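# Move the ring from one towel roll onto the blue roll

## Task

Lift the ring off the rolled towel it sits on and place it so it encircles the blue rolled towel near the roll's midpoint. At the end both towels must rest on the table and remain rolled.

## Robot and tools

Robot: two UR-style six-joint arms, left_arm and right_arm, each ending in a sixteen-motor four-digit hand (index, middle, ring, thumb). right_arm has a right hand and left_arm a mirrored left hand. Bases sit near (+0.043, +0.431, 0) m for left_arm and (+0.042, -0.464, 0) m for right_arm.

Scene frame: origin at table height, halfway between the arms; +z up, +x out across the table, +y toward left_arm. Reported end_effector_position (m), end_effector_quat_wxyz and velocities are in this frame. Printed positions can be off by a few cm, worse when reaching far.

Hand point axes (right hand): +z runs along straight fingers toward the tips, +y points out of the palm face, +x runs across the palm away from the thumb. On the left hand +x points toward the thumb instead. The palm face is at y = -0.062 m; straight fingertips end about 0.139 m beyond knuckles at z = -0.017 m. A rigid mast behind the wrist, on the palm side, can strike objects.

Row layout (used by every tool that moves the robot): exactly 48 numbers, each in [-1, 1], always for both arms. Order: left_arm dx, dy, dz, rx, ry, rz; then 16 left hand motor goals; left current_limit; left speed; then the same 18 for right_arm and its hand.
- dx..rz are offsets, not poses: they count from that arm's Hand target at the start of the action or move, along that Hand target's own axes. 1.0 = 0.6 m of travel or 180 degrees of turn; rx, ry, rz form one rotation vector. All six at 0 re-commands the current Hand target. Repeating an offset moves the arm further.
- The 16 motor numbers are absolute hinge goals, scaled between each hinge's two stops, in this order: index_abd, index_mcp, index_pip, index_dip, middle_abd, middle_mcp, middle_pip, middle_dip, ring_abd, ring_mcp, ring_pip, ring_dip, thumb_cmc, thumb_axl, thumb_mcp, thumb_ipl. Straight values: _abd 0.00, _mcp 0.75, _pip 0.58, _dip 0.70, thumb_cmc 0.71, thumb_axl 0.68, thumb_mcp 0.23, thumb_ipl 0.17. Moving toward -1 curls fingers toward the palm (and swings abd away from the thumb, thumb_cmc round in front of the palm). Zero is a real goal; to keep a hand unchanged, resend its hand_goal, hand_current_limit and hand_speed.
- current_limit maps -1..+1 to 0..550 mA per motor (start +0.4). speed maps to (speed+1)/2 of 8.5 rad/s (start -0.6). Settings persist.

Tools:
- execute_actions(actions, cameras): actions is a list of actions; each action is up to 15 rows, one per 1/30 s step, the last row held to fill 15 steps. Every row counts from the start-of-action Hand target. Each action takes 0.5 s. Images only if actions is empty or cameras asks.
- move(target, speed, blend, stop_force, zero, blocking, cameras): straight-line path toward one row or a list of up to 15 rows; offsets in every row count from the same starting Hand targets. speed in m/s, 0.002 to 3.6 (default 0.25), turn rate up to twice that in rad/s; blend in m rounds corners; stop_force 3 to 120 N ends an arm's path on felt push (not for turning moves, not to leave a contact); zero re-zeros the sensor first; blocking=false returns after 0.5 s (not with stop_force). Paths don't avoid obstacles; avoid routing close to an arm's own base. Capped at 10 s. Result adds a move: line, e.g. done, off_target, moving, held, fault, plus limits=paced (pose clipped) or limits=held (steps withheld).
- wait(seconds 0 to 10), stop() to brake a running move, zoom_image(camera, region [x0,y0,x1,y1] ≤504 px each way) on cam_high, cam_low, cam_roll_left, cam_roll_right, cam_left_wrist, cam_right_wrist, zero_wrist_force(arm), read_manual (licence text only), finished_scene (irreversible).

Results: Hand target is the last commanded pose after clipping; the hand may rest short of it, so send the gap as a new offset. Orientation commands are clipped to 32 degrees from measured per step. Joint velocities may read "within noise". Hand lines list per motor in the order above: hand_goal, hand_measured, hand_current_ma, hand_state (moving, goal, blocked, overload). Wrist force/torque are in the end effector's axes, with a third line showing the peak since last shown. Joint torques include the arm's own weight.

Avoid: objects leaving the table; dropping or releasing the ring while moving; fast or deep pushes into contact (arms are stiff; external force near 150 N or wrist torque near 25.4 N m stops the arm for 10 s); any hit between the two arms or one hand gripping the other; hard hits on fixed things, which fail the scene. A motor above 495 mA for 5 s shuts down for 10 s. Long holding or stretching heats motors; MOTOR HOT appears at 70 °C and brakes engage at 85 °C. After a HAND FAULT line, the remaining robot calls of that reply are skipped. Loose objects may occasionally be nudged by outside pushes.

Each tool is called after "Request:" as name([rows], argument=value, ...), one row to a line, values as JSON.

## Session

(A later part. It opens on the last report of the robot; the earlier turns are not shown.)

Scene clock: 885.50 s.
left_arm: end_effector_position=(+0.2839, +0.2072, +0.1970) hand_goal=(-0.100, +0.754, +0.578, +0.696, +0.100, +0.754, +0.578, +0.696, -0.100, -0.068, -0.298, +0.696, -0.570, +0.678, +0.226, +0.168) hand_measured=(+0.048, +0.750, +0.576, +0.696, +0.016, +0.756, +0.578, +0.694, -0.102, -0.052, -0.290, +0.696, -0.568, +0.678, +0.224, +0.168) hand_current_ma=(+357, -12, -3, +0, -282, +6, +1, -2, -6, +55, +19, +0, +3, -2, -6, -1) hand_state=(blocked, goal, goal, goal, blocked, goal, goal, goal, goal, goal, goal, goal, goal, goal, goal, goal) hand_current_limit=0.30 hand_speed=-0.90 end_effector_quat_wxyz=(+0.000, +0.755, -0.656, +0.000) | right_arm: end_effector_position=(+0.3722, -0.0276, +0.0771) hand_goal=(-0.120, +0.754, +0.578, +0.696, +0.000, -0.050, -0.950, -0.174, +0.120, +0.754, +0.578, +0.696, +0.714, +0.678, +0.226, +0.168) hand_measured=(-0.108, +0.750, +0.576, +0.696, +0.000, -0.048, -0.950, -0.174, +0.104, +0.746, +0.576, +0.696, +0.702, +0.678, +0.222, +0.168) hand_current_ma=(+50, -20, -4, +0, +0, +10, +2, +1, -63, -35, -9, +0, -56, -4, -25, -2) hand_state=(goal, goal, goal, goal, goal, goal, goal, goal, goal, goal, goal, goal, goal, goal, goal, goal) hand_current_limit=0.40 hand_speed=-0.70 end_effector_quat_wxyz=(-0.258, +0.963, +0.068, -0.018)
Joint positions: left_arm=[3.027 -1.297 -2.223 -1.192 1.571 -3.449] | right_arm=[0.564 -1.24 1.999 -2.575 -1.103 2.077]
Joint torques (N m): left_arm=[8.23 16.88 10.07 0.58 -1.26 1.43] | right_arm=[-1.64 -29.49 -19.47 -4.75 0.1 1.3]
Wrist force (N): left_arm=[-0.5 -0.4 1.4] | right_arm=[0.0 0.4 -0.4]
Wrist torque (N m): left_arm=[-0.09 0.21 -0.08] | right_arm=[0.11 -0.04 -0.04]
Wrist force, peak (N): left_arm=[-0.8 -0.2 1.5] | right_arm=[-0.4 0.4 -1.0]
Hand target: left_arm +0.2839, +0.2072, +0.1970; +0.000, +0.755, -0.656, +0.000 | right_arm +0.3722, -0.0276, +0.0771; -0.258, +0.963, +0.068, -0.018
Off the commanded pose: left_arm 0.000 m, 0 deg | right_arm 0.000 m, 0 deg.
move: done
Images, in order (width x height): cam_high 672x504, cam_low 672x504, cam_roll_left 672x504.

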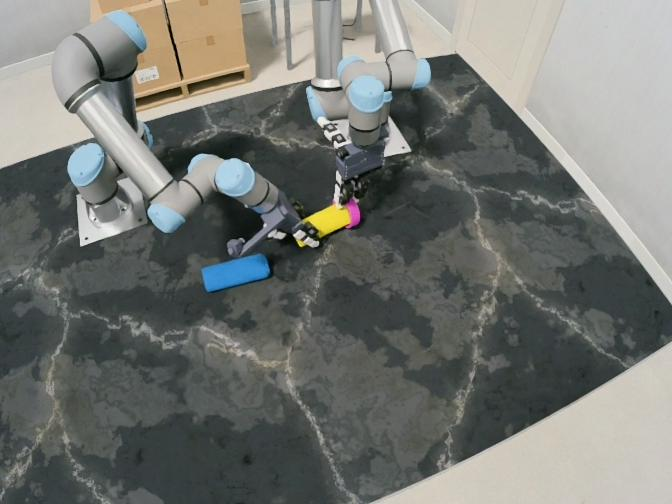

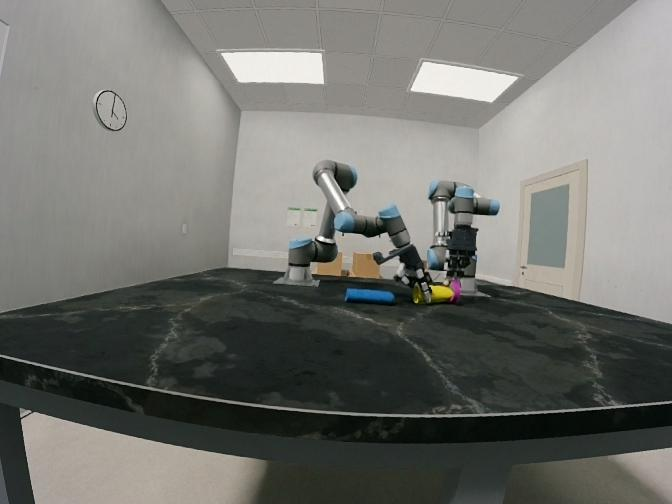

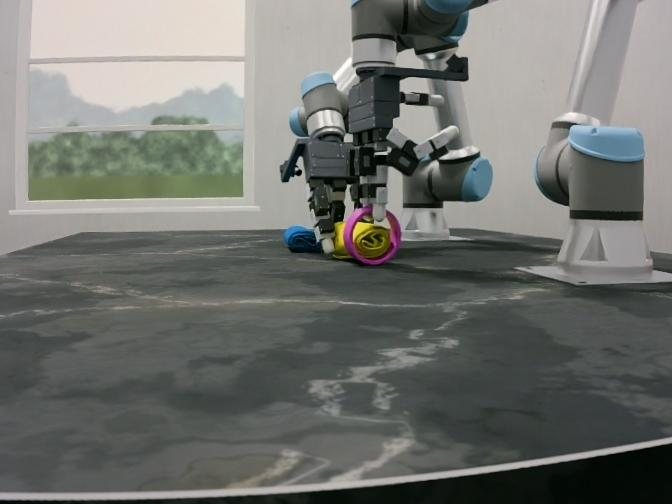

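Request:
move([
  [-0.09,0,0,0,0,0,-0.1,0.754,0.577,0.696,0.1,0.754,0.577,0.696,-0.1,-0.068,-0.299,0.696,-0.571,0.677,0.226,0.168,0.3,-0.9,0,0,0,0,0,0,-0.12,0.754,0.577,0.696,0,-0.05,-0.95,-0.174,0.12,0.754,0.577,0.696,0.714,0.677,0.226,0.168,0.4,-0.7],
  [-0.09,0,-0.17,0,0,0,-0.1,0.754,0.577,0.696,0.1,0.754,0.577,0.696,-0.1,-0.068,-0.299,0.696,-0.571,0.677,0.226,0.168,0.3,-0.9,0,0,0,0,0,0,-0.12,0.754,0.577,0.696,0,-0.05,-0.95,-0.174,0.12,0.754,0.577,0.696,0.714,0.677,0.226,0.168,0.4,-0.7],
], speed=[0.05,0.08], blend=[0.005,0], cameras=["cam_high","cam_low","cam_roll_left"])

Request:
zoom_image(camera="cam_high", region=[270, 130, 410, 270])

Request:
zoom_image(camera="cam_roll_left", region=[270, 100, 440, 280])

Scene clock: 894.80 s.
left_arm: end_effector_position=(+0.2764, +0.2606, +0.2989) hand_goal=(-0.100, +0.754, +0.578, +0.696, +0.100, +0.754, +0.578, +0.696, -0.100, -0.068, -0.298, +0.696, -0.570, +0.678, +0.226, +0.168) hand_measured=(+0.048, +0.750, +0.576, +0.696, +0.016, +0.756, +0.578, +0.694, -0.102, -0.052, -0.290, +0.696, -0.568, +0.678, +0.224, +0.168) hand_current_ma=(+358, -12, -3, +0, -282, +6, +1, -2, -6, +55, +19, +0, +3, -2, -6, -1) hand_state=(blocked, goal, goal, goal, blocked, goal, goal, goal, goal, goal, goal, goal, goal, goal, goal, goal) hand_current_limit=0.30 hand_speed=-0.90 end_effector_quat_wxyz=(+0.000, +0.755, -0.656, +0.000) | right_arm: end_effector_position=(+0.3722, -0.0276, +0.0771) hand_goal=(-0.120, +0.754, +0.578, +0.696, +0.000, -0.050, -0.950, -0.174, +0.120, +0.754, +0.578, +0.696, +0.714, +0.678, +0.226, +0.168) hand_measured=(-0.108, +0.750, +0.576, +0.696, +0.000, -0.048, -0.950, -0.174, +0.106, +0.746, +0.576, +0.696, +0.702, +0.678, +0.222, +0.168) hand_current_ma=(+47, -20, -4, +0, +0, +10, +2, +1, -60, -35, -9, +0, -56, -4, -25, -2) hand_state=(goal, goal, goal, goal, goal, goal, goal, goal, goal, goal, goal, goal, goal, goal, goal, goal) hand_current_limit=0.40 hand_speed=-0.70 end_effector_quat_wxyz=(-0.258, +0.963, +0.068, -0.018)
Joint positions: left_arm=[3.186 -1.145 -2.05 -1.517 1.571 -3.291] | right_arm=[0.564 -1.24 1.999 -2.575 -1.103 2.077]
Joint torques (N m): left_arm=[8.11 11.73 35.3 0.73 0.02 1.53] | right_arm=[-3.1 -30.59 -22.11 -4.9 0.62 1.2]
Wrist force (N): left_arm=[-0.3 0.1 1.3] | right_arm=[-0.2 0.3 -0.9]
Wrist torque (N m): left_arm=[-0.02 0.16 -0.09] | right_arm=[0.15 0.00 -0.06]
Wrist force, peak (N): left_arm=[-0.7 0.1 1.9] | right_arm=[0.3 0.5 -1.0]
Hand target: left_arm +0.2764, +0.2607, +0.2990; +0.000, +0.755, -0.656, +0.000 | right_arm +0.3722, -0.0276, +0.0771; -0.258, +0.963, +0.068, -0.018
Off the commanded pose: left_arm 0.000 m, 0 deg | right_arm 0.000 m, 0 deg.
move: done
Images, in order (width x height): cam_high 672x504, cam_low 672x504, cam_roll_left 672x504.

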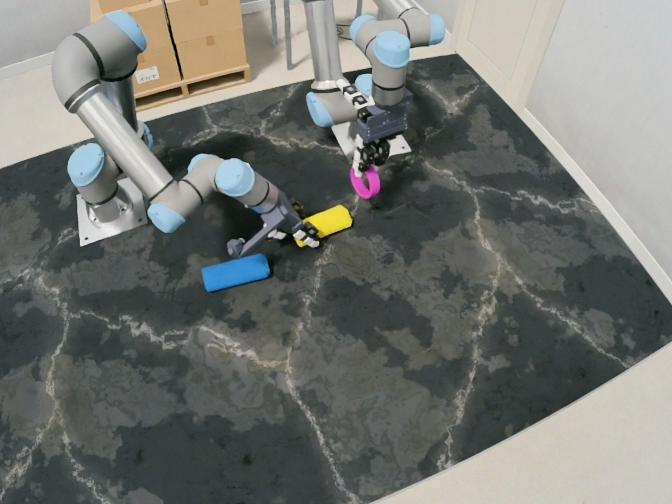

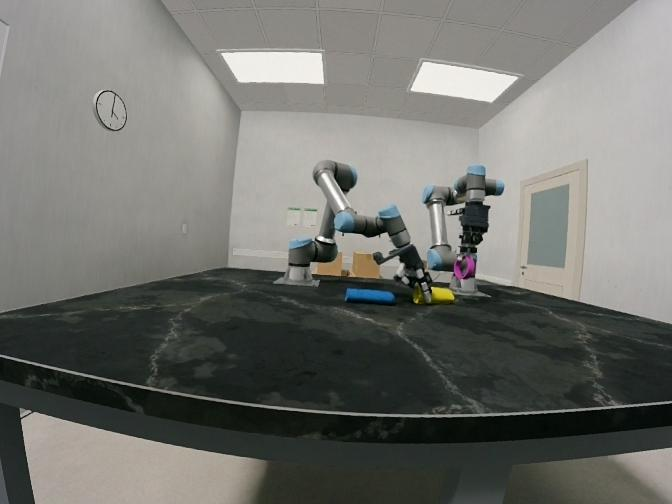

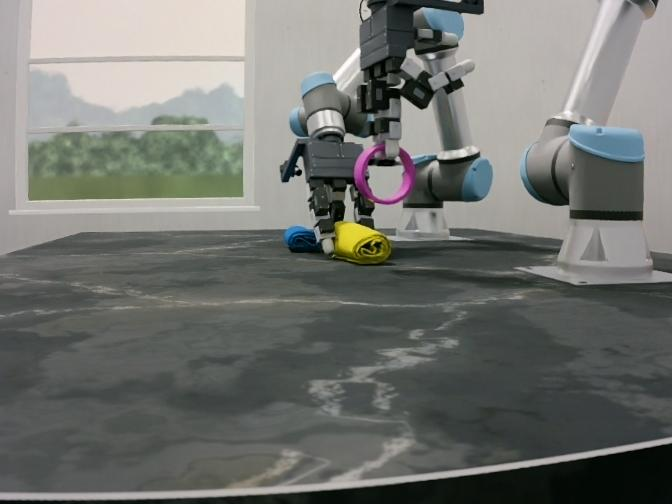

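Scaled by 3.600 from the camera's 672x504 image, which has a finer 960x720 frame.

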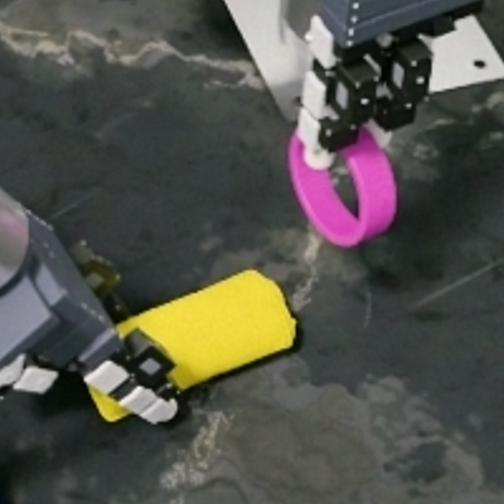

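Scaled by 2.800 from the camera's 672x504 image, which has a finer 960x720 frame.

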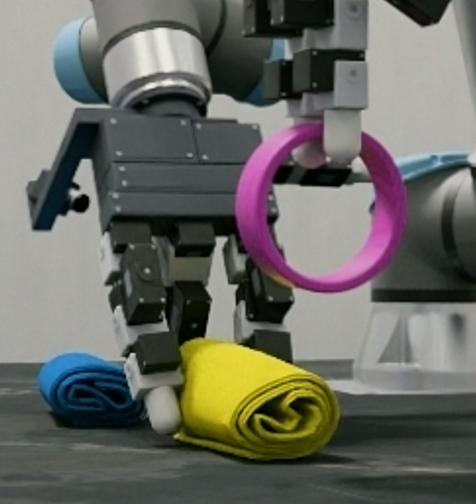

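Request:
move([
  [0,0,0,0,0,0,-0.1,0.754,0.577,0.696,0.1,0.754,0.577,0.696,-0.1,-0.068,-0.299,0.696,-0.571,0.677,0.226,0.168,0.3,-0.9,0,0,0,0,0,0,0.2,0.754,0.577,0.696,0,-0.05,-0.95,-0.174,-0.2,0.754,0.577,0.696,0.714,0.677,0.226,0.168,0.4,-0.7],
  [0,0,0,0,0,0,-0.1,0.754,0.577,0.696,0.1,0.754,0.577,0.696,-0.1,-0.068,-0.299,0.696,-0.571,0.677,0.226,0.168,0.3,-0.9,0,-0.0833,-0.1443,0,0,0,0.2,0.754,0.577,0.696,0,-0.05,-0.95,-0.174,-0.2,0.754,0.577,0.696,0.714,0.677,0.226,0.168,0.4,-0.7],
], speed=[0.05,0.08], cameras=["cam_high","cam_low","cam_roll_right","cam_roll_left"])

Request:
zoom_image(camera="cam_high", region=[190, 150, 390, 300])

Request:
zoom_image(camera="cam_roll_right", region=[270, 180, 430, 320])

Scene clock: 906.30 s.
left_arm: end_effector_position=(+0.2764, +0.2607, +0.2990) hand_goal=(-0.100, +0.754, +0.578, +0.696, +0.100, +0.754, +0.578, +0.696, -0.100, -0.068, -0.298, +0.696, -0.570, +0.678, +0.226, +0.168) hand_measured=(+0.048, +0.750, +0.576, +0.696, +0.016, +0.756, +0.578, +0.694, -0.102, -0.052, -0.290, +0.696, -0.568, +0.678, +0.224, +0.168) hand_current_ma=(+357, -12, -3, +0, -282, +6, +1, -2, -6, +55, +19, +0, +3, -2, -6, -1) hand_state=(blocked, goal, goal, goal, blocked, goal, goal, goal, goal, goal, goal, goal, goal, goal, goal, goal) hand_current_limit=0.30 hand_speed=-0.90 end_effector_quat_wxyz=(+0.000, +0.755, -0.656, +0.000) | right_arm: end_effector_position=(+0.3722, -0.0276, +0.1770) hand_goal=(+0.200, +0.754, +0.578, +0.696, +0.000, -0.050, -0.950, -0.174, -0.200, +0.754, +0.578, +0.696, +0.714, +0.678, +0.226, +0.168) hand_measured=(+0.196, +0.750, +0.576, +0.696, +0.000, -0.048, -0.950, -0.174, -0.196, +0.746, +0.576, +0.696, +0.702, +0.678, +0.222, +0.168) hand_current_ma=(-16, -20, -4, +0, +0, +10, +2, +1, +19, -35, -9, +0, -56, -4, -25, -2) hand_state=(goal, goal, goal, goal, goal, goal, goal, goal, goal, goal, goal, goal, goal, goal, goal, goal) hand_current_limit=0.40 hand_speed=-0.70 end_effector_quat_wxyz=(-0.258, +0.963, +0.068, -0.018)
Joint positions: left_arm=[3.186 -1.145 -2.05 -1.517 1.571 -3.291] | right_arm=[0.564 -1.388 1.882 -2.31 -1.103 2.077]
Joint torques (N m): left_arm=[8.09 11.32 34.21 0.62 1.38 1.39] | right_arm=[-11.77 -38.75 -28.43 -0.55 0.46 -2.27]
Wrist force (N): left_arm=[-0.2 -0.2 1.1] | right_arm=[-0.1 0.6 -0.8]
Wrist torque (N m): left_arm=[-0.03 0.14 -0.07] | right_arm=[0.15 -0.03 -0.03]
Wrist force, peak (N): left_arm=[-0.5 0.0 1.4] | right_arm=[-0.2 0.0 -1.4]
Hand target: left_arm +0.2764, +0.2607, +0.2990; +0.000, +0.755, -0.656, +0.000 | right_arm +0.3722, -0.0276, +0.1771; -0.258, +0.963, +0.068, -0.018
Off the commanded pose: left_arm 0.000 m, 0 deg | right_arm 0.000 m, 0 deg.
move: done
Images, in order (width x height): cam_high 672x504, cam_low 672x504, cam_roll_left 672x504, cam_roll_right 672x504.

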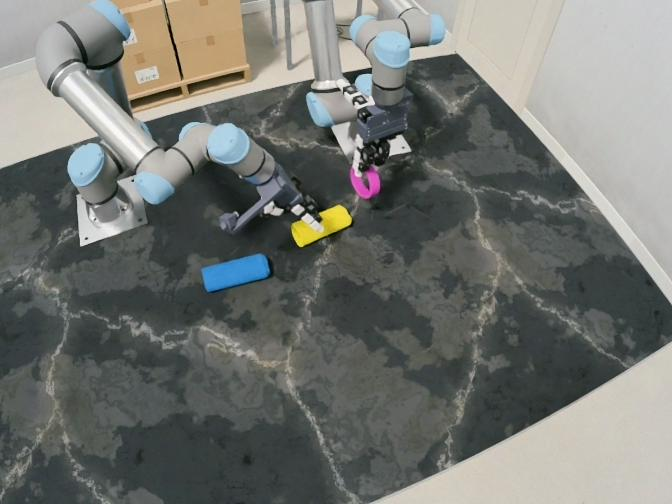

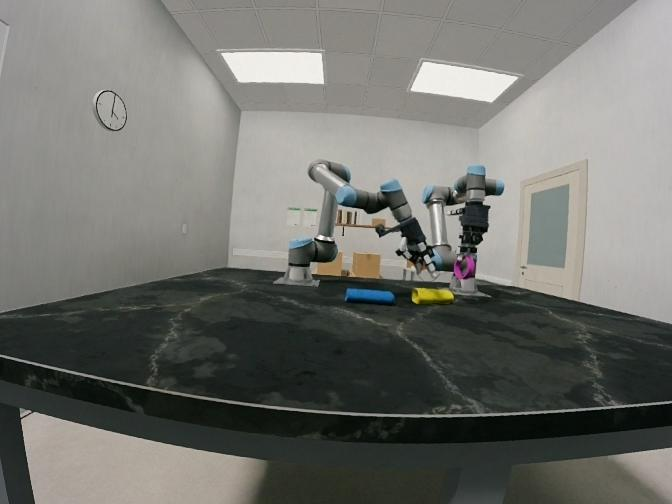

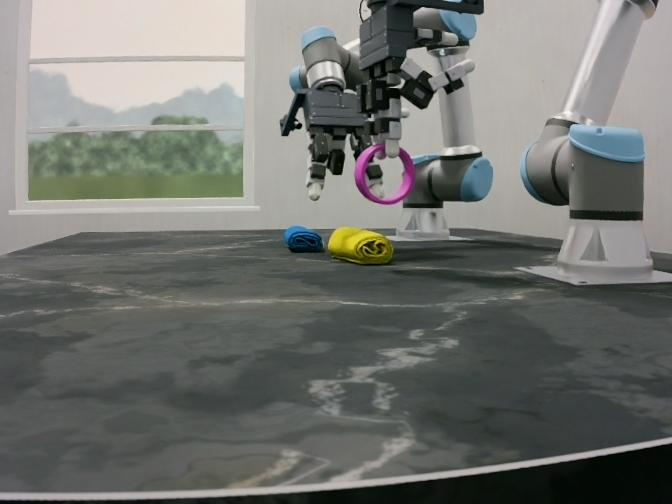

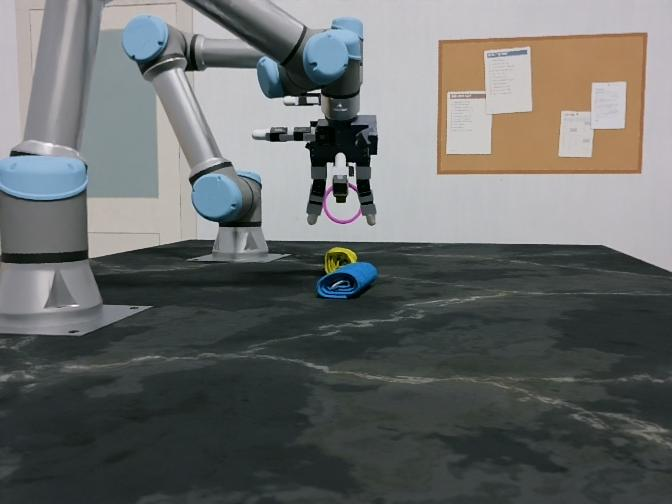

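Scaled by 2.520 from the camera's 672x504 image, which has a finer 960x720 frame.

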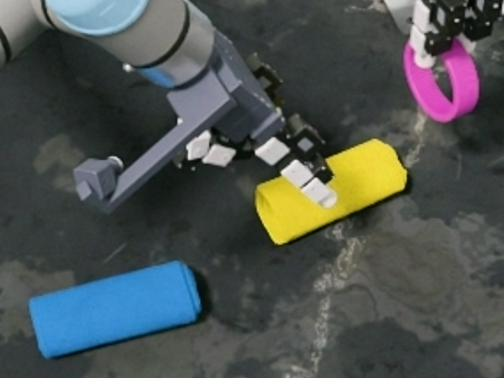

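Scaled by 3.150 from the camera's 672x504 image, which has a finer 960x720 frame.

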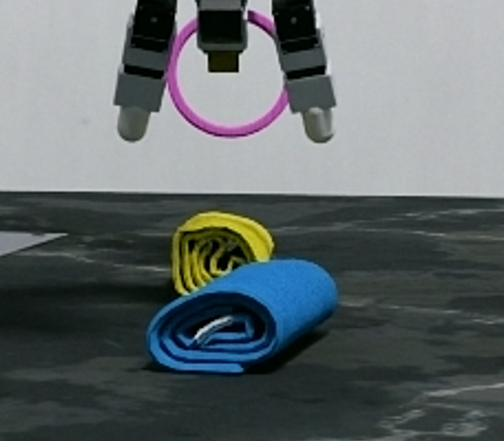

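Request:
move(target=[0.3137,-0.1438,0,0,0,0.0744,-0.1,0.754,0.577,0.696,0.1,0.754,0.577,0.696,-0.1,-0.068,-0.299,0.696,-0.571,0.677,0.226,0.168,0.3,-0.9,-0.0118,0.4221,-0.2111,0,0.0372,0.0645,0.2,0.754,0.577,0.696,0,-0.05,-0.95,-0.174,-0.2,0.754,0.577,0.696,0.714,0.677,0.226,0.168,0.4,-0.7], speed=0.12, cameras=["cam_high","cam_low","cam_roll_right","cam_roll_left"])

Request:
zoom_image(camera="cam_high", region=[190, 150, 390, 300])

Request:
zoom_image(camera="cam_roll_right", region=[270, 180, 430, 320])

Request:
zoom_image(camera="cam_low", region=[320, 220, 450, 320])

Scene clock: 941.40 s.
left_arm: end_effector_position=(+0.3882, +0.0864, +0.2990) hand_goal=(-0.100, +0.754, +0.578, +0.696, +0.100, +0.754, +0.578, +0.696, -0.100, -0.068, -0.298, +0.696, -0.570, +0.678, +0.226, +0.168) hand_measured=(+0.048, +0.750, +0.576, +0.696, +0.016, +0.756, +0.578, +0.694, -0.102, -0.052, -0.290, +0.696, -0.568, +0.678, +0.224, +0.168) hand_current_ma=(+357, -12, -3, +0, -282, +6, +1, -2, -6, +55, +19, +0, +3, -2, -6, -1) hand_state=(blocked, goal, goal, goal, blocked, goal, goal, goal, goal, goal, goal, goal, goal, goal, goal, goal) hand_current_limit=0.30 hand_speed=-0.90 end_effector_quat_wxyz=(+0.000, +0.673, -0.739, +0.000) | right_arm: end_effector_position=(+0.4048, -0.3085, +0.1600) hand_goal=(+0.200, +0.754, +0.578, +0.696, +0.000, -0.050, -0.950, -0.174, -0.200, +0.754, +0.578, +0.696, +0.714, +0.678, +0.226, +0.168) hand_measured=(+0.196, +0.750, +0.576, +0.696, +0.000, -0.048, -0.950, -0.174, -0.196, +0.746, +0.576, +0.696, +0.702, +0.678, +0.222, +0.168) hand_current_ma=(-15, -20, -4, +0, +0, +10, +2, +1, +19, -35, -9, +0, -53, -4, -25, -2) hand_state=(goal, goal, goal, goal, goal, goal, goal, goal, goal, goal, goal, goal, goal, goal, goal, goal) hand_current_limit=0.40 hand_speed=-0.70 end_effector_quat_wxyz=(-0.259, +0.965, -0.045, +0.012)
Joint positions: left_arm=[2.79 -1.664 -1.624 -1.425 1.571 -3.453] | right_arm=[-0.079 -1.742 2.225 -2.075 -1.047 1.615]
Joint torques (N m): left_arm=[-10 20.67 34.49 0.68 1.78 -1.65] | right_arm=[-13.2 -22.08 -12.91 -0.1 2.54 -2.18]
Wrist force (N): left_arm=[-0.6 -0.2 1.2] | right_arm=[-0.3 0.6 -0.8]
Wrist torque (N m): left_arm=[-0.06 0.21 0.04] | right_arm=[0.14 0.00 0.01]
Wrist force, peak (N): left_arm=[-1.1 0.2 1.2] | right_arm=[-0.2 1.3 -0.8]
Hand target: left_arm +0.3882, +0.0864, +0.2990; +0.000, -0.673, +0.739, +0.000 | right_arm +0.4048, -0.3085, +0.1600; -0.259, +0.965, -0.045, +0.012
Off the commanded pose: left_arm 0.000 m, 0 deg | right_arm 0.000 m, 0 deg.
move: done
Images, in order (width x height): cam_high 672x504, cam_low 672x504, cam_roll_left 672x504, cam_roll_right 672x504.

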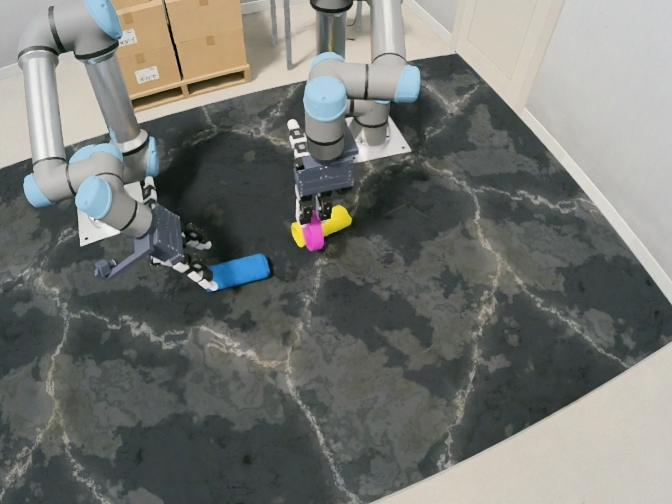

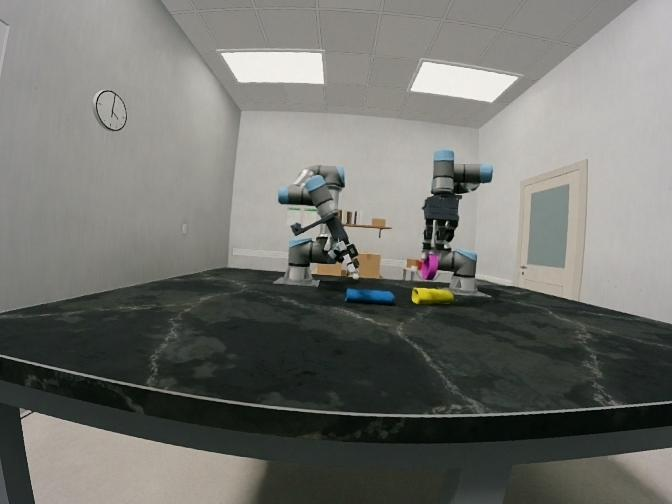

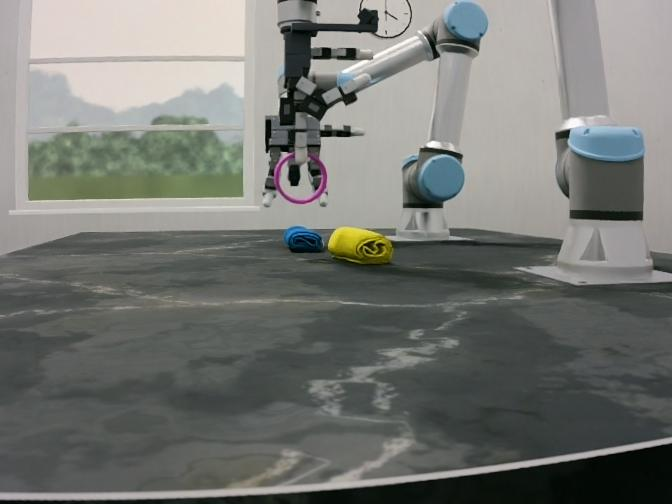

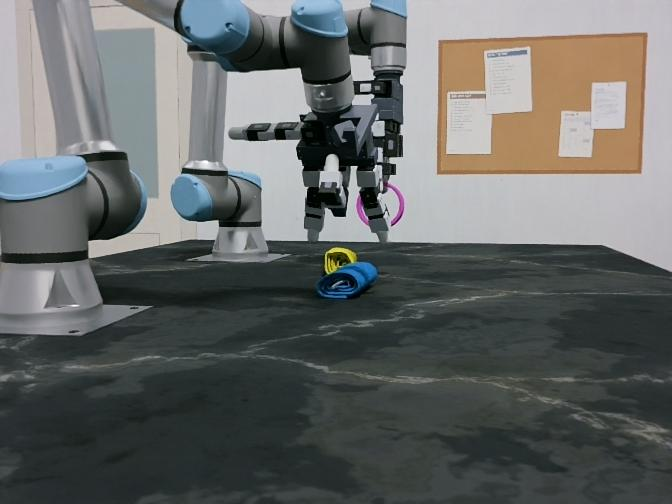

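Scaled by 2.520 from the camera's 672x504 image, which has a finer 960x720 frame.

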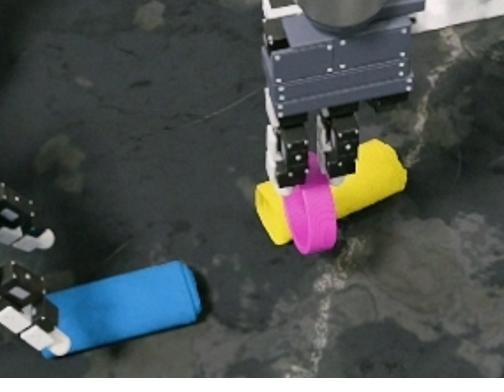

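Scaled by 3.150 from the camera's 672x504 image, which has a finer 960x720 frame.

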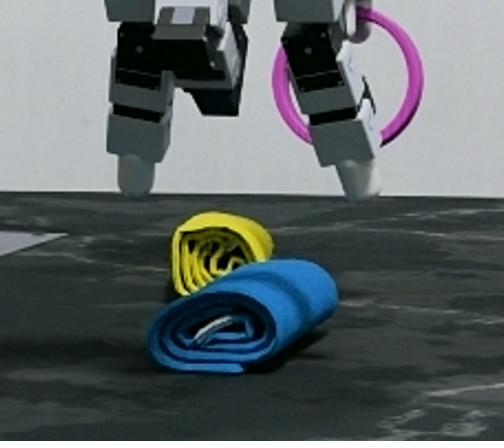

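Scaled by 3.877 from the camera's 672x504 image, which has a finer 960x720 frame.

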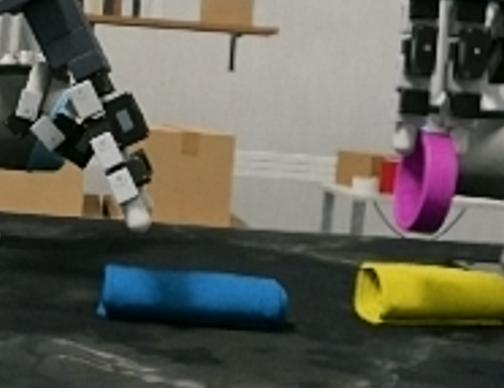

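Request:
move(target=[0,0,0,0,0,0,-0.1,0.754,0.577,0.696,0.1,0.754,0.577,0.696,-0.1,-0.068,-0.299,0.696,-0.571,0.677,0.226,0.168,0.3,-0.9,-0.0213,0.0365,-0.0607,0,0,0,0.2,0.754,0.577,0.696,0,-0.05,-0.95,-0.174,-0.2,0.754,0.577,0.696,0.714,0.677,0.226,0.168,0.4,-0.7], speed=0.1, cameras=["cam_high","cam_low","cam_roll_right","cam_roll_left"])

Request:
zoom_image(camera="cam_high", region=[170, 220, 290, 310])

Request:
zoom_image(camera="cam_roll_right", region=[290, 200, 410, 310])

Scene clock: 985.50 s.
left_arm: end_effector_position=(+0.3882, +0.0864, +0.2990) hand_goal=(-0.100, +0.754, +0.578, +0.696, +0.100, +0.754, +0.578, +0.696, -0.100, -0.068, -0.298, +0.696, -0.570, +0.678, +0.226, +0.168) hand_measured=(+0.048, +0.750, +0.576, +0.696, +0.016, +0.756, +0.578, +0.694, -0.102, -0.052, -0.290, +0.696, -0.568, +0.678, +0.224, +0.168) hand_current_ma=(+358, -12, -3, +0, -282, +6, +1, -2, -6, +55, +19, +0, +3, -2, -6, -1) hand_state=(blocked, goal, goal, goal, blocked, goal, goal, goal, goal, goal, goal, goal, goal, goal, goal, goal) hand_current_limit=0.30 hand_speed=-0.90 end_effector_quat_wxyz=(+0.000, +0.673, -0.739, +0.000) | right_arm: end_effector_position=(+0.3886, -0.3443, +0.1806) hand_goal=(+0.200, +0.754, +0.578, +0.696, +0.000, -0.050, -0.950, -0.174, -0.200, +0.754, +0.578, +0.696, +0.714, +0.678, +0.226, +0.168) hand_measured=(+0.196, +0.750, +0.576, +0.696, +0.000, -0.048, -0.950, -0.174, -0.196, +0.746, +0.576, +0.696, +0.702, +0.678, +0.222, +0.168) hand_current_ma=(-15, -20, -4, +0, +0, +10, +2, +1, +19, -35, -9, +0, -53, -4, -25, -2) hand_state=(goal, goal, goal, goal, goal, goal, goal, goal, goal, goal, goal, goal, goal, goal, goal, goal) hand_current_limit=0.40 hand_speed=-0.70 end_effector_quat_wxyz=(-0.259, +0.965, -0.045, +0.012)
Joint positions: left_arm=[2.79 -1.664 -1.624 -1.425 1.571 -3.453] | right_arm=[-0.182 -1.845 2.227 -1.914 -1.048 1.496]
Joint torques (N m): left_arm=[-10.29 21.76 33.99 0.63 1.75 -1.52] | right_arm=[-13.4 -18.59 -31.48 -0.09 2.61 -2.44]
Wrist force (N): left_arm=[-0.6 -0.1 1.2] | right_arm=[-0.1 0.6 -0.7]
Wrist torque (N m): left_arm=[-0.04 0.22 0.04] | right_arm=[0.15 -0.03 0.04]
Wrist force, peak (N): left_arm=[-0.7 -0.3 1.3] | right_arm=[-0.8 0.9 -0.9]
Hand target: left_arm +0.3882, +0.0864, +0.2990; +0.000, -0.673, +0.739, +0.000 | right_arm +0.3886, -0.3443, +0.1806; -0.259, +0.965, -0.045, +0.012
Off the commanded pose: left_arm 0.000 m, 0 deg | right_arm 0.000 m, 0 deg.
move: done
Images, in order (width x height): cam_high 672x504, cam_low 672x504, cam_roll_left 672x504, cam_roll_right 672x504.

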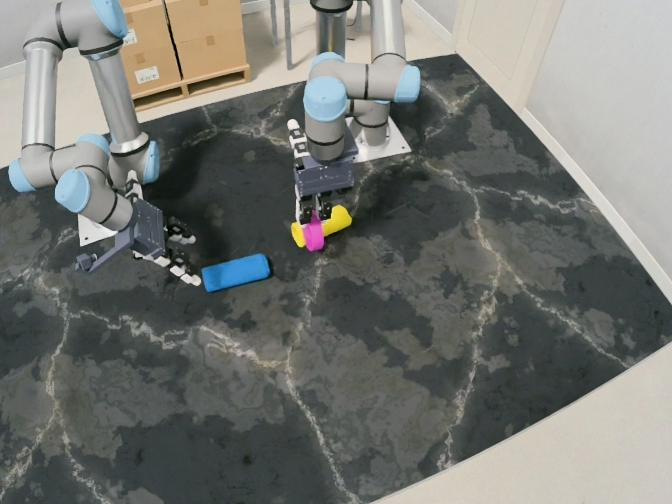

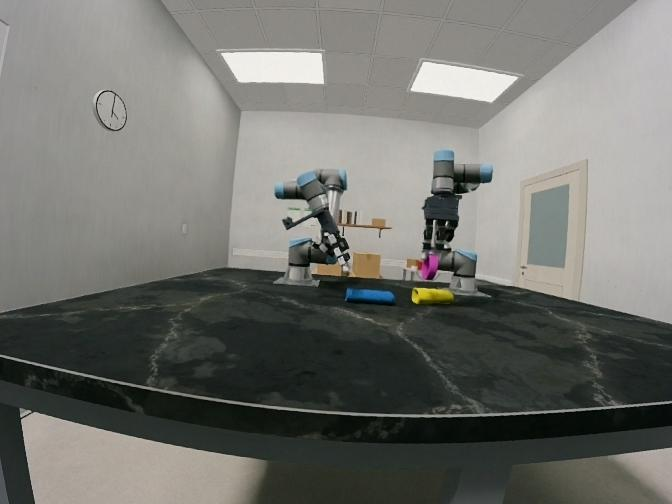

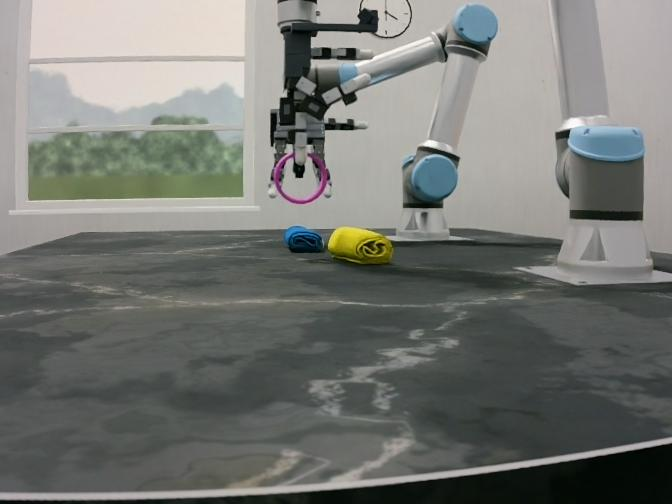

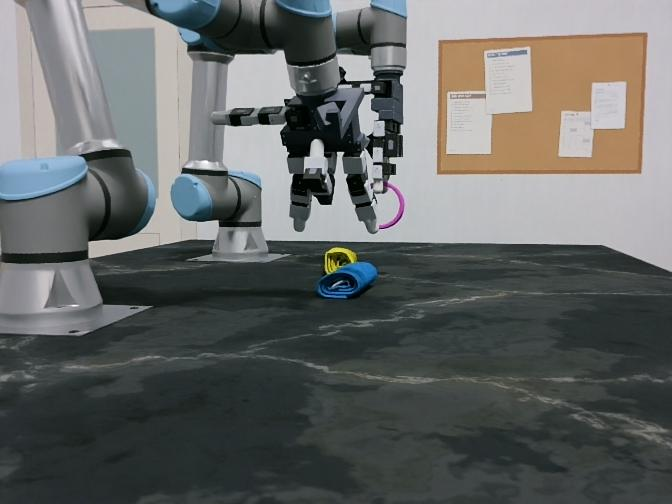

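Scaled by 4.200 from the camera's 672x504 image, which has a finer 960x720 frame.

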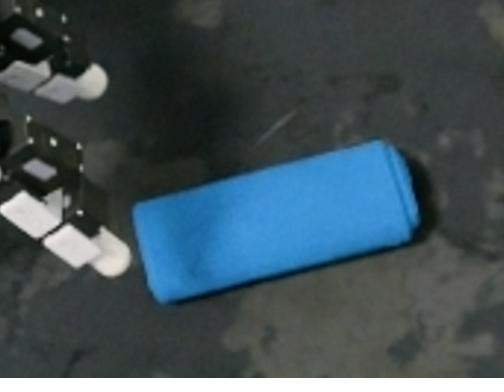

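Scaled by 4.200 from the camera's 672x504 image, which has a finer 960x720 frame.

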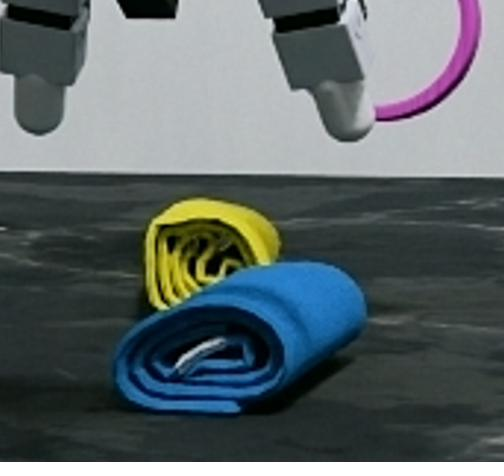

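Request:
move(target=[0,0,0,0,0,0,-0.1,0.754,0.577,0.696,0.1,0.754,0.577,0.696,-0.1,-0.068,-0.299,0.696,-0.571,0.677,0.226,0.168,0.3,-0.9,0.0042,-0.0155,0.0871,0,-0.0039,-0.0067,0.2,0.754,0.577,0.696,0,-0.05,-0.95,-0.174,-0.2,0.754,0.577,0.696,0.714,0.677,0.226,0.168,0.4,-0.7], speed=0.1, cameras=["cam_high","cam_roll_right"])

Request:
zoom_image(camera="cam_roll_right", region=[290, 200, 410, 310])

Scene clock: 1003.80 s.
left_arm: end_effector_position=(+0.3882, +0.0864, +0.2990) hand_goal=(-0.100, +0.754, +0.578, +0.696, +0.100, +0.754, +0.578, +0.696, -0.100, -0.068, -0.298, +0.696, -0.570, +0.678, +0.226, +0.168) hand_measured=(+0.048, +0.750, +0.576, +0.696, +0.016, +0.756, +0.578, +0.694, -0.102, -0.052, -0.290, +0.696, -0.568, +0.678, +0.224, +0.168) hand_current_ma=(+358, -12, -3, +0, -282, +6, +1, -2, -6, +55, +19, +0, +3, -2, -6, -1) hand_state=(blocked, goal, goal, goal, blocked, goal, goal, goal, goal, goal, goal, goal, goal, goal, goal, goal) hand_current_limit=0.30 hand_speed=-0.90 end_effector_quat_wxyz=(+0.000, +0.673, -0.739, +0.000) | right_arm: end_effector_position=(+0.3943, -0.3105, +0.1400) hand_goal=(+0.200, +0.754, +0.578, +0.696, +0.000, -0.050, -0.950, -0.174, -0.200, +0.754, +0.578, +0.696, +0.714, +0.678, +0.226, +0.168) hand_measured=(+0.196, +0.750, +0.576, +0.696, +0.000, -0.048, -0.950, -0.174, -0.196, +0.746, +0.576, +0.696, +0.702, +0.678, +0.222, +0.168) hand_current_ma=(-14, -20, -4, +0, +0, +10, +2, +1, +18, -35, -9, +0, -53, -4, -25, -2) hand_state=(goal, goal, goal, goal, goal, goal, goal, goal, goal, goal, goal, goal, goal, goal, goal, goal) hand_current_limit=0.40 hand_speed=-0.70 end_effector_quat_wxyz=(-0.259, +0.965, -0.033, +0.009)
Joint positions: left_arm=[2.79 -1.664 -1.624 -1.425 1.571 -3.453] | right_arm=[-0.085 -1.742 2.278 -2.111 -1.047 1.581]
Joint torques (N m): left_arm=[-10.37 21.2 34.27 0.66 1.63 -1.55] | right_arm=[13.44 -6.07 -11.46 -4.66 -0.98 1.98]
Wrist force (N): left_arm=[-0.6 -0.2 0.8] | right_arm=[-0.5 0.4 -0.5]
Wrist torque (N m): left_arm=[-0.02 0.20 0.04] | right_arm=[0.10 0.01 -0.08]
Wrist force, peak (N): left_arm=[-0.8 -0.4 1.2] | right_arm=[-0.5 0.6 -1.3]
Hand target: left_arm +0.3882, +0.0864, +0.2990; +0.000, -0.673, +0.739, +0.000 | right_arm +0.3943, -0.3105, +0.1400; -0.259, +0.965, -0.033, +0.009
Off the commanded pose: left_arm 0.000 m, 0 deg | right_arm 0.000 m, 0 deg.
move: done
Images, in order (width x height): cam_high 672x504, cam_roll_right 672x504.

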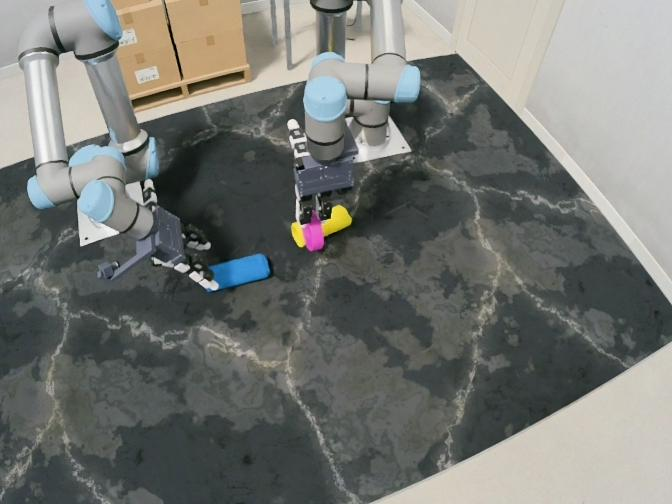

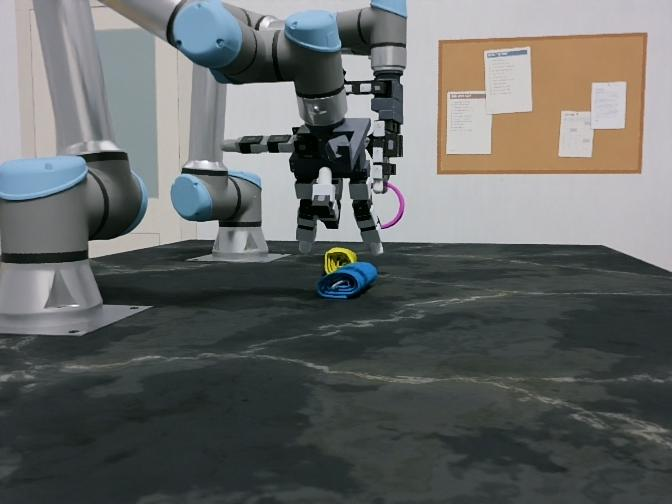

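Scaled by 4.200 from the camera's 672x504 image, which has a finer 960x720 frame.

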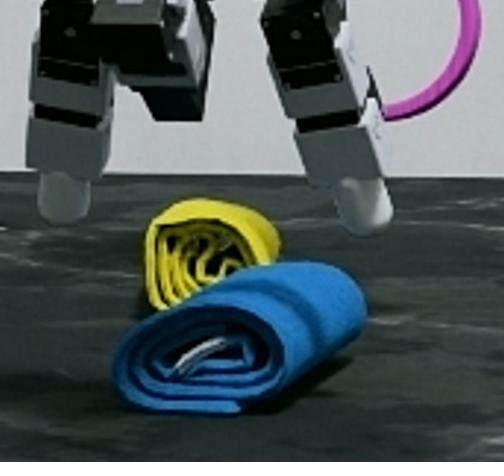

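Request:
move(target=[0,0,0,0,0,0,-0.1,0.754,0.577,0.696,0.1,0.754,0.577,0.696,-0.1,-0.068,-0.299,0.696,-0.571,0.677,0.226,0.168,0.3,-0.9,0,0.0525,0.0909,0,0,0,0.2,0.754,0.577,0.696,0,-0.05,-0.95,-0.174,-0.2,0.754,0.577,0.696,0.714,0.677,0.226,0.168,0.4,-0.7], speed=0.05, stop_force=15)

Request:
move(target=[0,0,0,0,0,0,-0.1,0.754,0.577,0.696,0.1,0.754,0.577,0.696,-0.1,-0.068,-0.299,0.696,-0.571,0.677,0.226,0.168,0.3,-0.9,0,0,0,0,0,0,-0.12,0.754,0.577,0.696,0,-0.05,-0.95,-0.174,0.12,0.754,0.577,0.696,0.714,0.677,0.226,0.168,0.4,-0.9], cameras=["cam_high","cam_roll_right","cam_roll_left","cam_low"])

Request:
zoom_image(camera="cam_roll_right", region=[290, 200, 410, 310])

Request:
zoom_image(camera="cam_low", region=[320, 220, 450, 320])

Request:
zoom_image(camera="cam_roll_left", region=[240, 120, 400, 280])

Scene clock: 1013.10 s.
left_arm: end_effector_position=(+0.3882, +0.0864, +0.2990) hand_goal=(-0.100, +0.754, +0.578, +0.696, +0.100, +0.754, +0.578, +0.696, -0.100, -0.068, -0.298, +0.696, -0.570, +0.678, +0.226, +0.168) hand_measured=(+0.048, +0.750, +0.576, +0.696, +0.016, +0.756, +0.578, +0.694, -0.102, -0.052, -0.290, +0.696, -0.568, +0.678, +0.224, +0.168) hand_current_ma=(+357, -12, -3, +0, -282, +6, +1, -2, -6, +55, +19, +0, +3, -2, -6, -1) hand_state=(blocked, goal, goal, goal, blocked, goal, goal, goal, goal, goal, goal, goal, goal, goal, goal, goal) hand_current_limit=0.30 hand_speed=-0.90 end_effector_quat_wxyz=(+0.000, +0.673, -0.739, +0.000) | right_arm: end_effector_position=(+0.3942, -0.3105, +0.0770) hand_goal=(+0.200, +0.754, +0.578, +0.696, +0.000, -0.050, -0.950, -0.174, -0.200, +0.754, +0.578, +0.696, +0.714, +0.678, +0.226, +0.168) hand_measured=(+0.196, +0.750, +0.576, +0.696, +0.000, -0.048, -0.950, -0.174, -0.196, +0.746, +0.576, +0.696, +0.702, +0.678, +0.222, +0.168) hand_current_ma=(-14, -20, -4, +0, +0, +10, +2, +1, +18, -35, -9, +0, -53, -4, -25, -2) hand_state=(goal, goal, goal, goal, goal, goal, goal, goal, goal, goal, goal, goal, goal, goal, goal, goal) hand_current_limit=0.40 hand_speed=-0.70 end_effector_quat_wxyz=(-0.259, +0.965, -0.033, +0.009)
Joint positions: left_arm=[2.79 -1.664 -1.624 -1.425 1.571 -3.453] | right_arm=[-0.085 -1.619 2.376 -2.331 -1.047 1.581]
Joint torques (N m): left_arm=[-10.95 21.07 34.18 0.75 1.7 -1.49] | right_arm=[13.14 -9.02 -9.22 -4.9 -0.99 1.9]
Wrist force (N): left_arm=[-0.7 -0.2 1.0] | right_arm=[-0.2 0.7 -0.7]
Wrist torque (N m): left_arm=[-0.05 0.21 0.04] | right_arm=[0.17 0.00 -0.05]
Wrist force, peak (N): left_arm=[-0.6 -0.4 1.3] | right_arm=[-0.3 0.5 -1.3]
Hand target: left_arm +0.3882, +0.0864, +0.2990; +0.000, -0.673, +0.739, +0.000 | right_arm +0.3942, -0.3105, +0.0770; -0.259, +0.965, -0.033, +0.009
Off the commanded pose: left_arm 0.000 m, 0 deg | right_arm 0.000 m, 0 deg.
move: done

Scene clock: 1014.13 s.
left_arm: end_effector_position=(+0.3882, +0.0864, +0.2990) hand_goal=(-0.100, +0.754, +0.578, +0.696, +0.100, +0.754, +0.578, +0.696, -0.100, -0.068, -0.298, +0.696, -0.570, +0.678, +0.226, +0.168) hand_measured=(+0.048, +0.750, +0.576, +0.696, +0.016, +0.756, +0.578, +0.694, -0.102, -0.052, -0.290, +0.696, -0.568, +0.678, +0.224, +0.168) hand_current_ma=(+358, -12, -3, +0, -282, +6, +1, -2, -6, +55, +19, +0, +3, -2, -6, -1) hand_state=(blocked, goal, goal, goal, blocked, goal, goal, goal, goal, goal, goal, goal, goal, goal, goal, goal) hand_current_limit=0.30 hand_speed=-0.90 end_effector_quat_wxyz=(+0.000, +0.673, -0.739, +0.000) | right_arm: end_effector_position=(+0.3942, -0.3105, +0.0770) hand_goal=(-0.120, +0.754, +0.578, +0.696, +0.000, -0.050, -0.950, -0.174, +0.120, +0.754, +0.578, +0.696, +0.714, +0.678, +0.226, +0.168) hand_measured=(-0.086, +0.752, +0.578, +0.696, +0.000, -0.048, -0.950, -0.174, +0.088, +0.750, +0.578, +0.696, +0.702, +0.678, +0.222, +0.168) hand_current_ma=(+140, -8, -1, +0, +0, +10, +2, +1, -133, -16, -4, +0, -53, -4, -25, -2) hand_state=(blocked, goal, goal, goal, goal, goal, goal, goal, blocked, goal, goal, goal, goal, goal, goal, goal) hand_current_limit=0.40 hand_speed=-0.90 end_effector_quat_wxyz=(-0.259, +0.965, -0.033, +0.009)
Joint positions: left_arm=[2.79 -1.664 -1.624 -1.425 1.571 -3.453] | right_arm=[-0.085 -1.619 2.376 -2.331 -1.047 1.581]
Joint torques (N m): left_arm=[-10.64 20.73 33.8 0.78 1.7 -1.36] | right_arm=[13.21 -8.76 -8.35 -4.09 -1.03 1.71]
Wrist force (N): left_arm=[-0.8 -0.1 1.0] | right_arm=[-0.7 -0.2 -1.3]
Wrist torque (N m): left_arm=[-0.03 0.23 0.02] | right_arm=[0.23 0.01 -0.11]
Wrist force, peak (N): left_arm=[-0.5 -0.4 1.2] | right_arm=[-0.5 -0.6 -1.4]
Hand target: left_arm +0.3882, +0.0864, +0.2990; +0.000, -0.673, +0.739, +0.000 | right_arm +0.3942, -0.3105, +0.0770; -0.259, +0.965, -0.033, +0.009
Off the commanded pose: left_arm 0.000 m, 0 deg | right_arm 0.000 m, 0 deg.
move: done
Images, in order (width x height): cam_high 672x504, cam_low 672x504, cam_roll_left 672x504, cam_roll_right 672x504.

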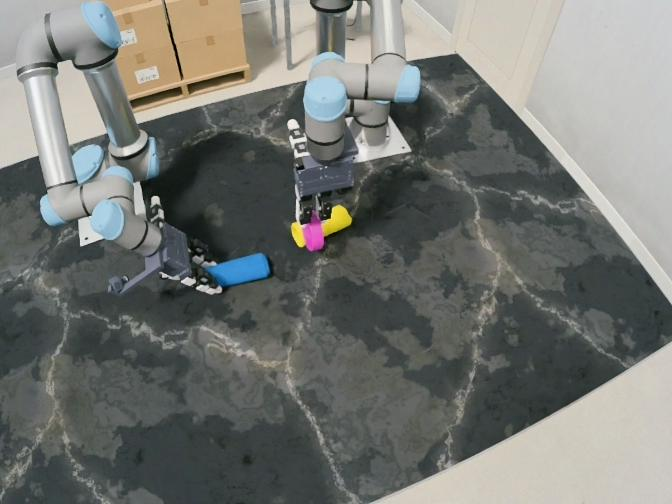

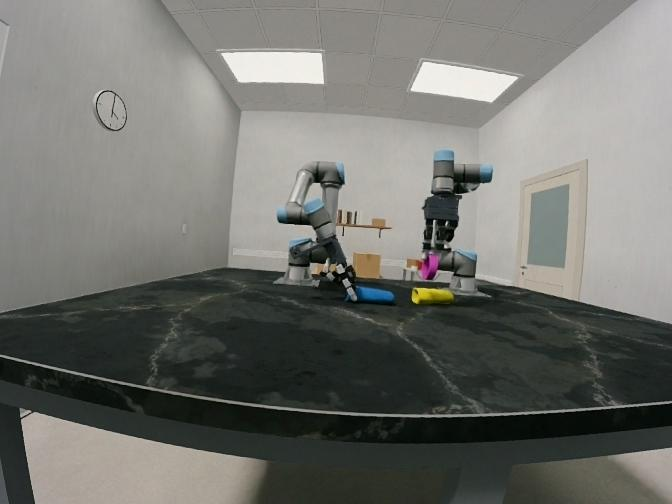

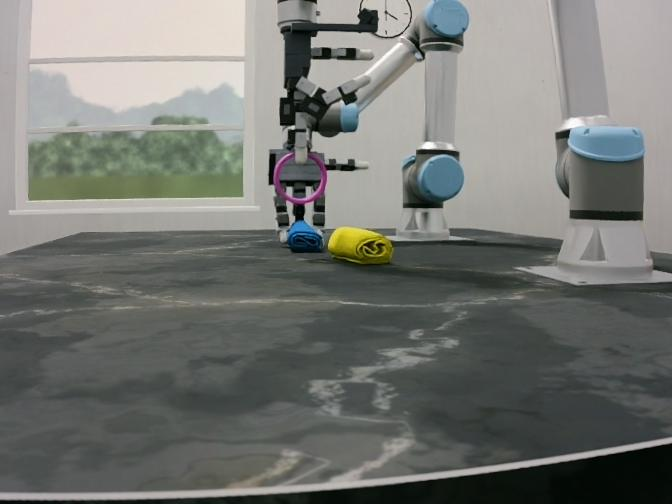

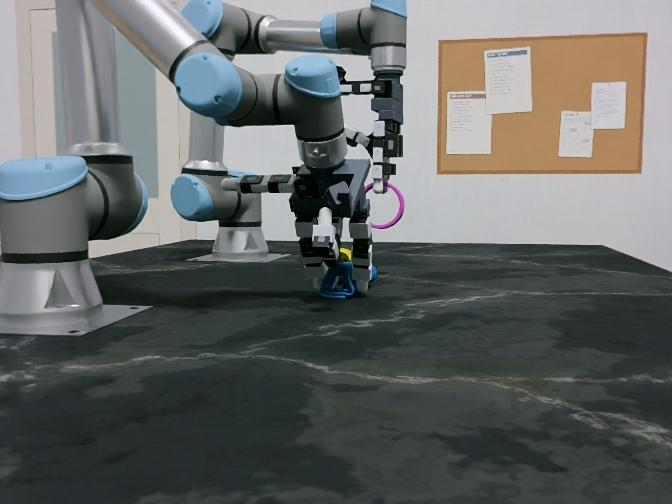

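Scaled by 4.200 from the camera's 672x504 image, which has a finer 960x720 frame.

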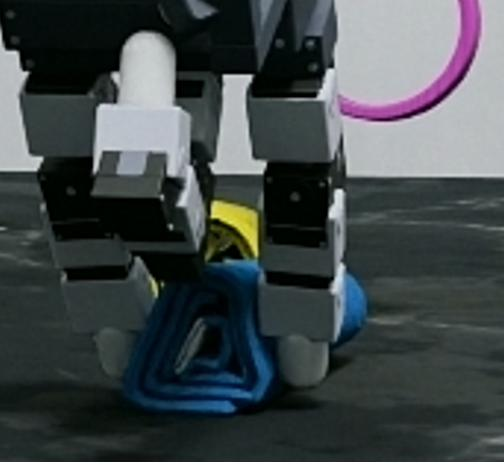

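Scaled by 3.877 from the camera's 672x504 image, which has a finer 960x720 frame.

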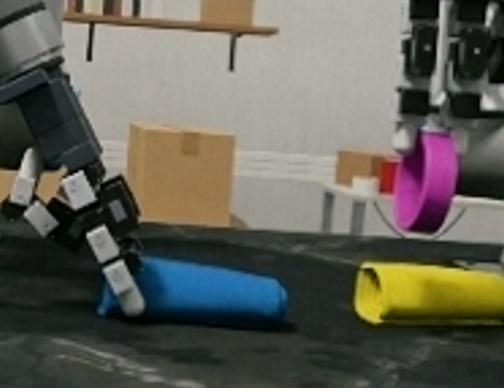

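Scaled by 3.150 from the camera's 672x504 image, which has a finer 960x720 frame.

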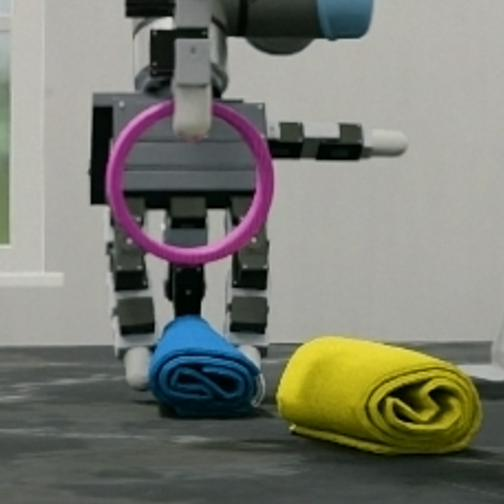

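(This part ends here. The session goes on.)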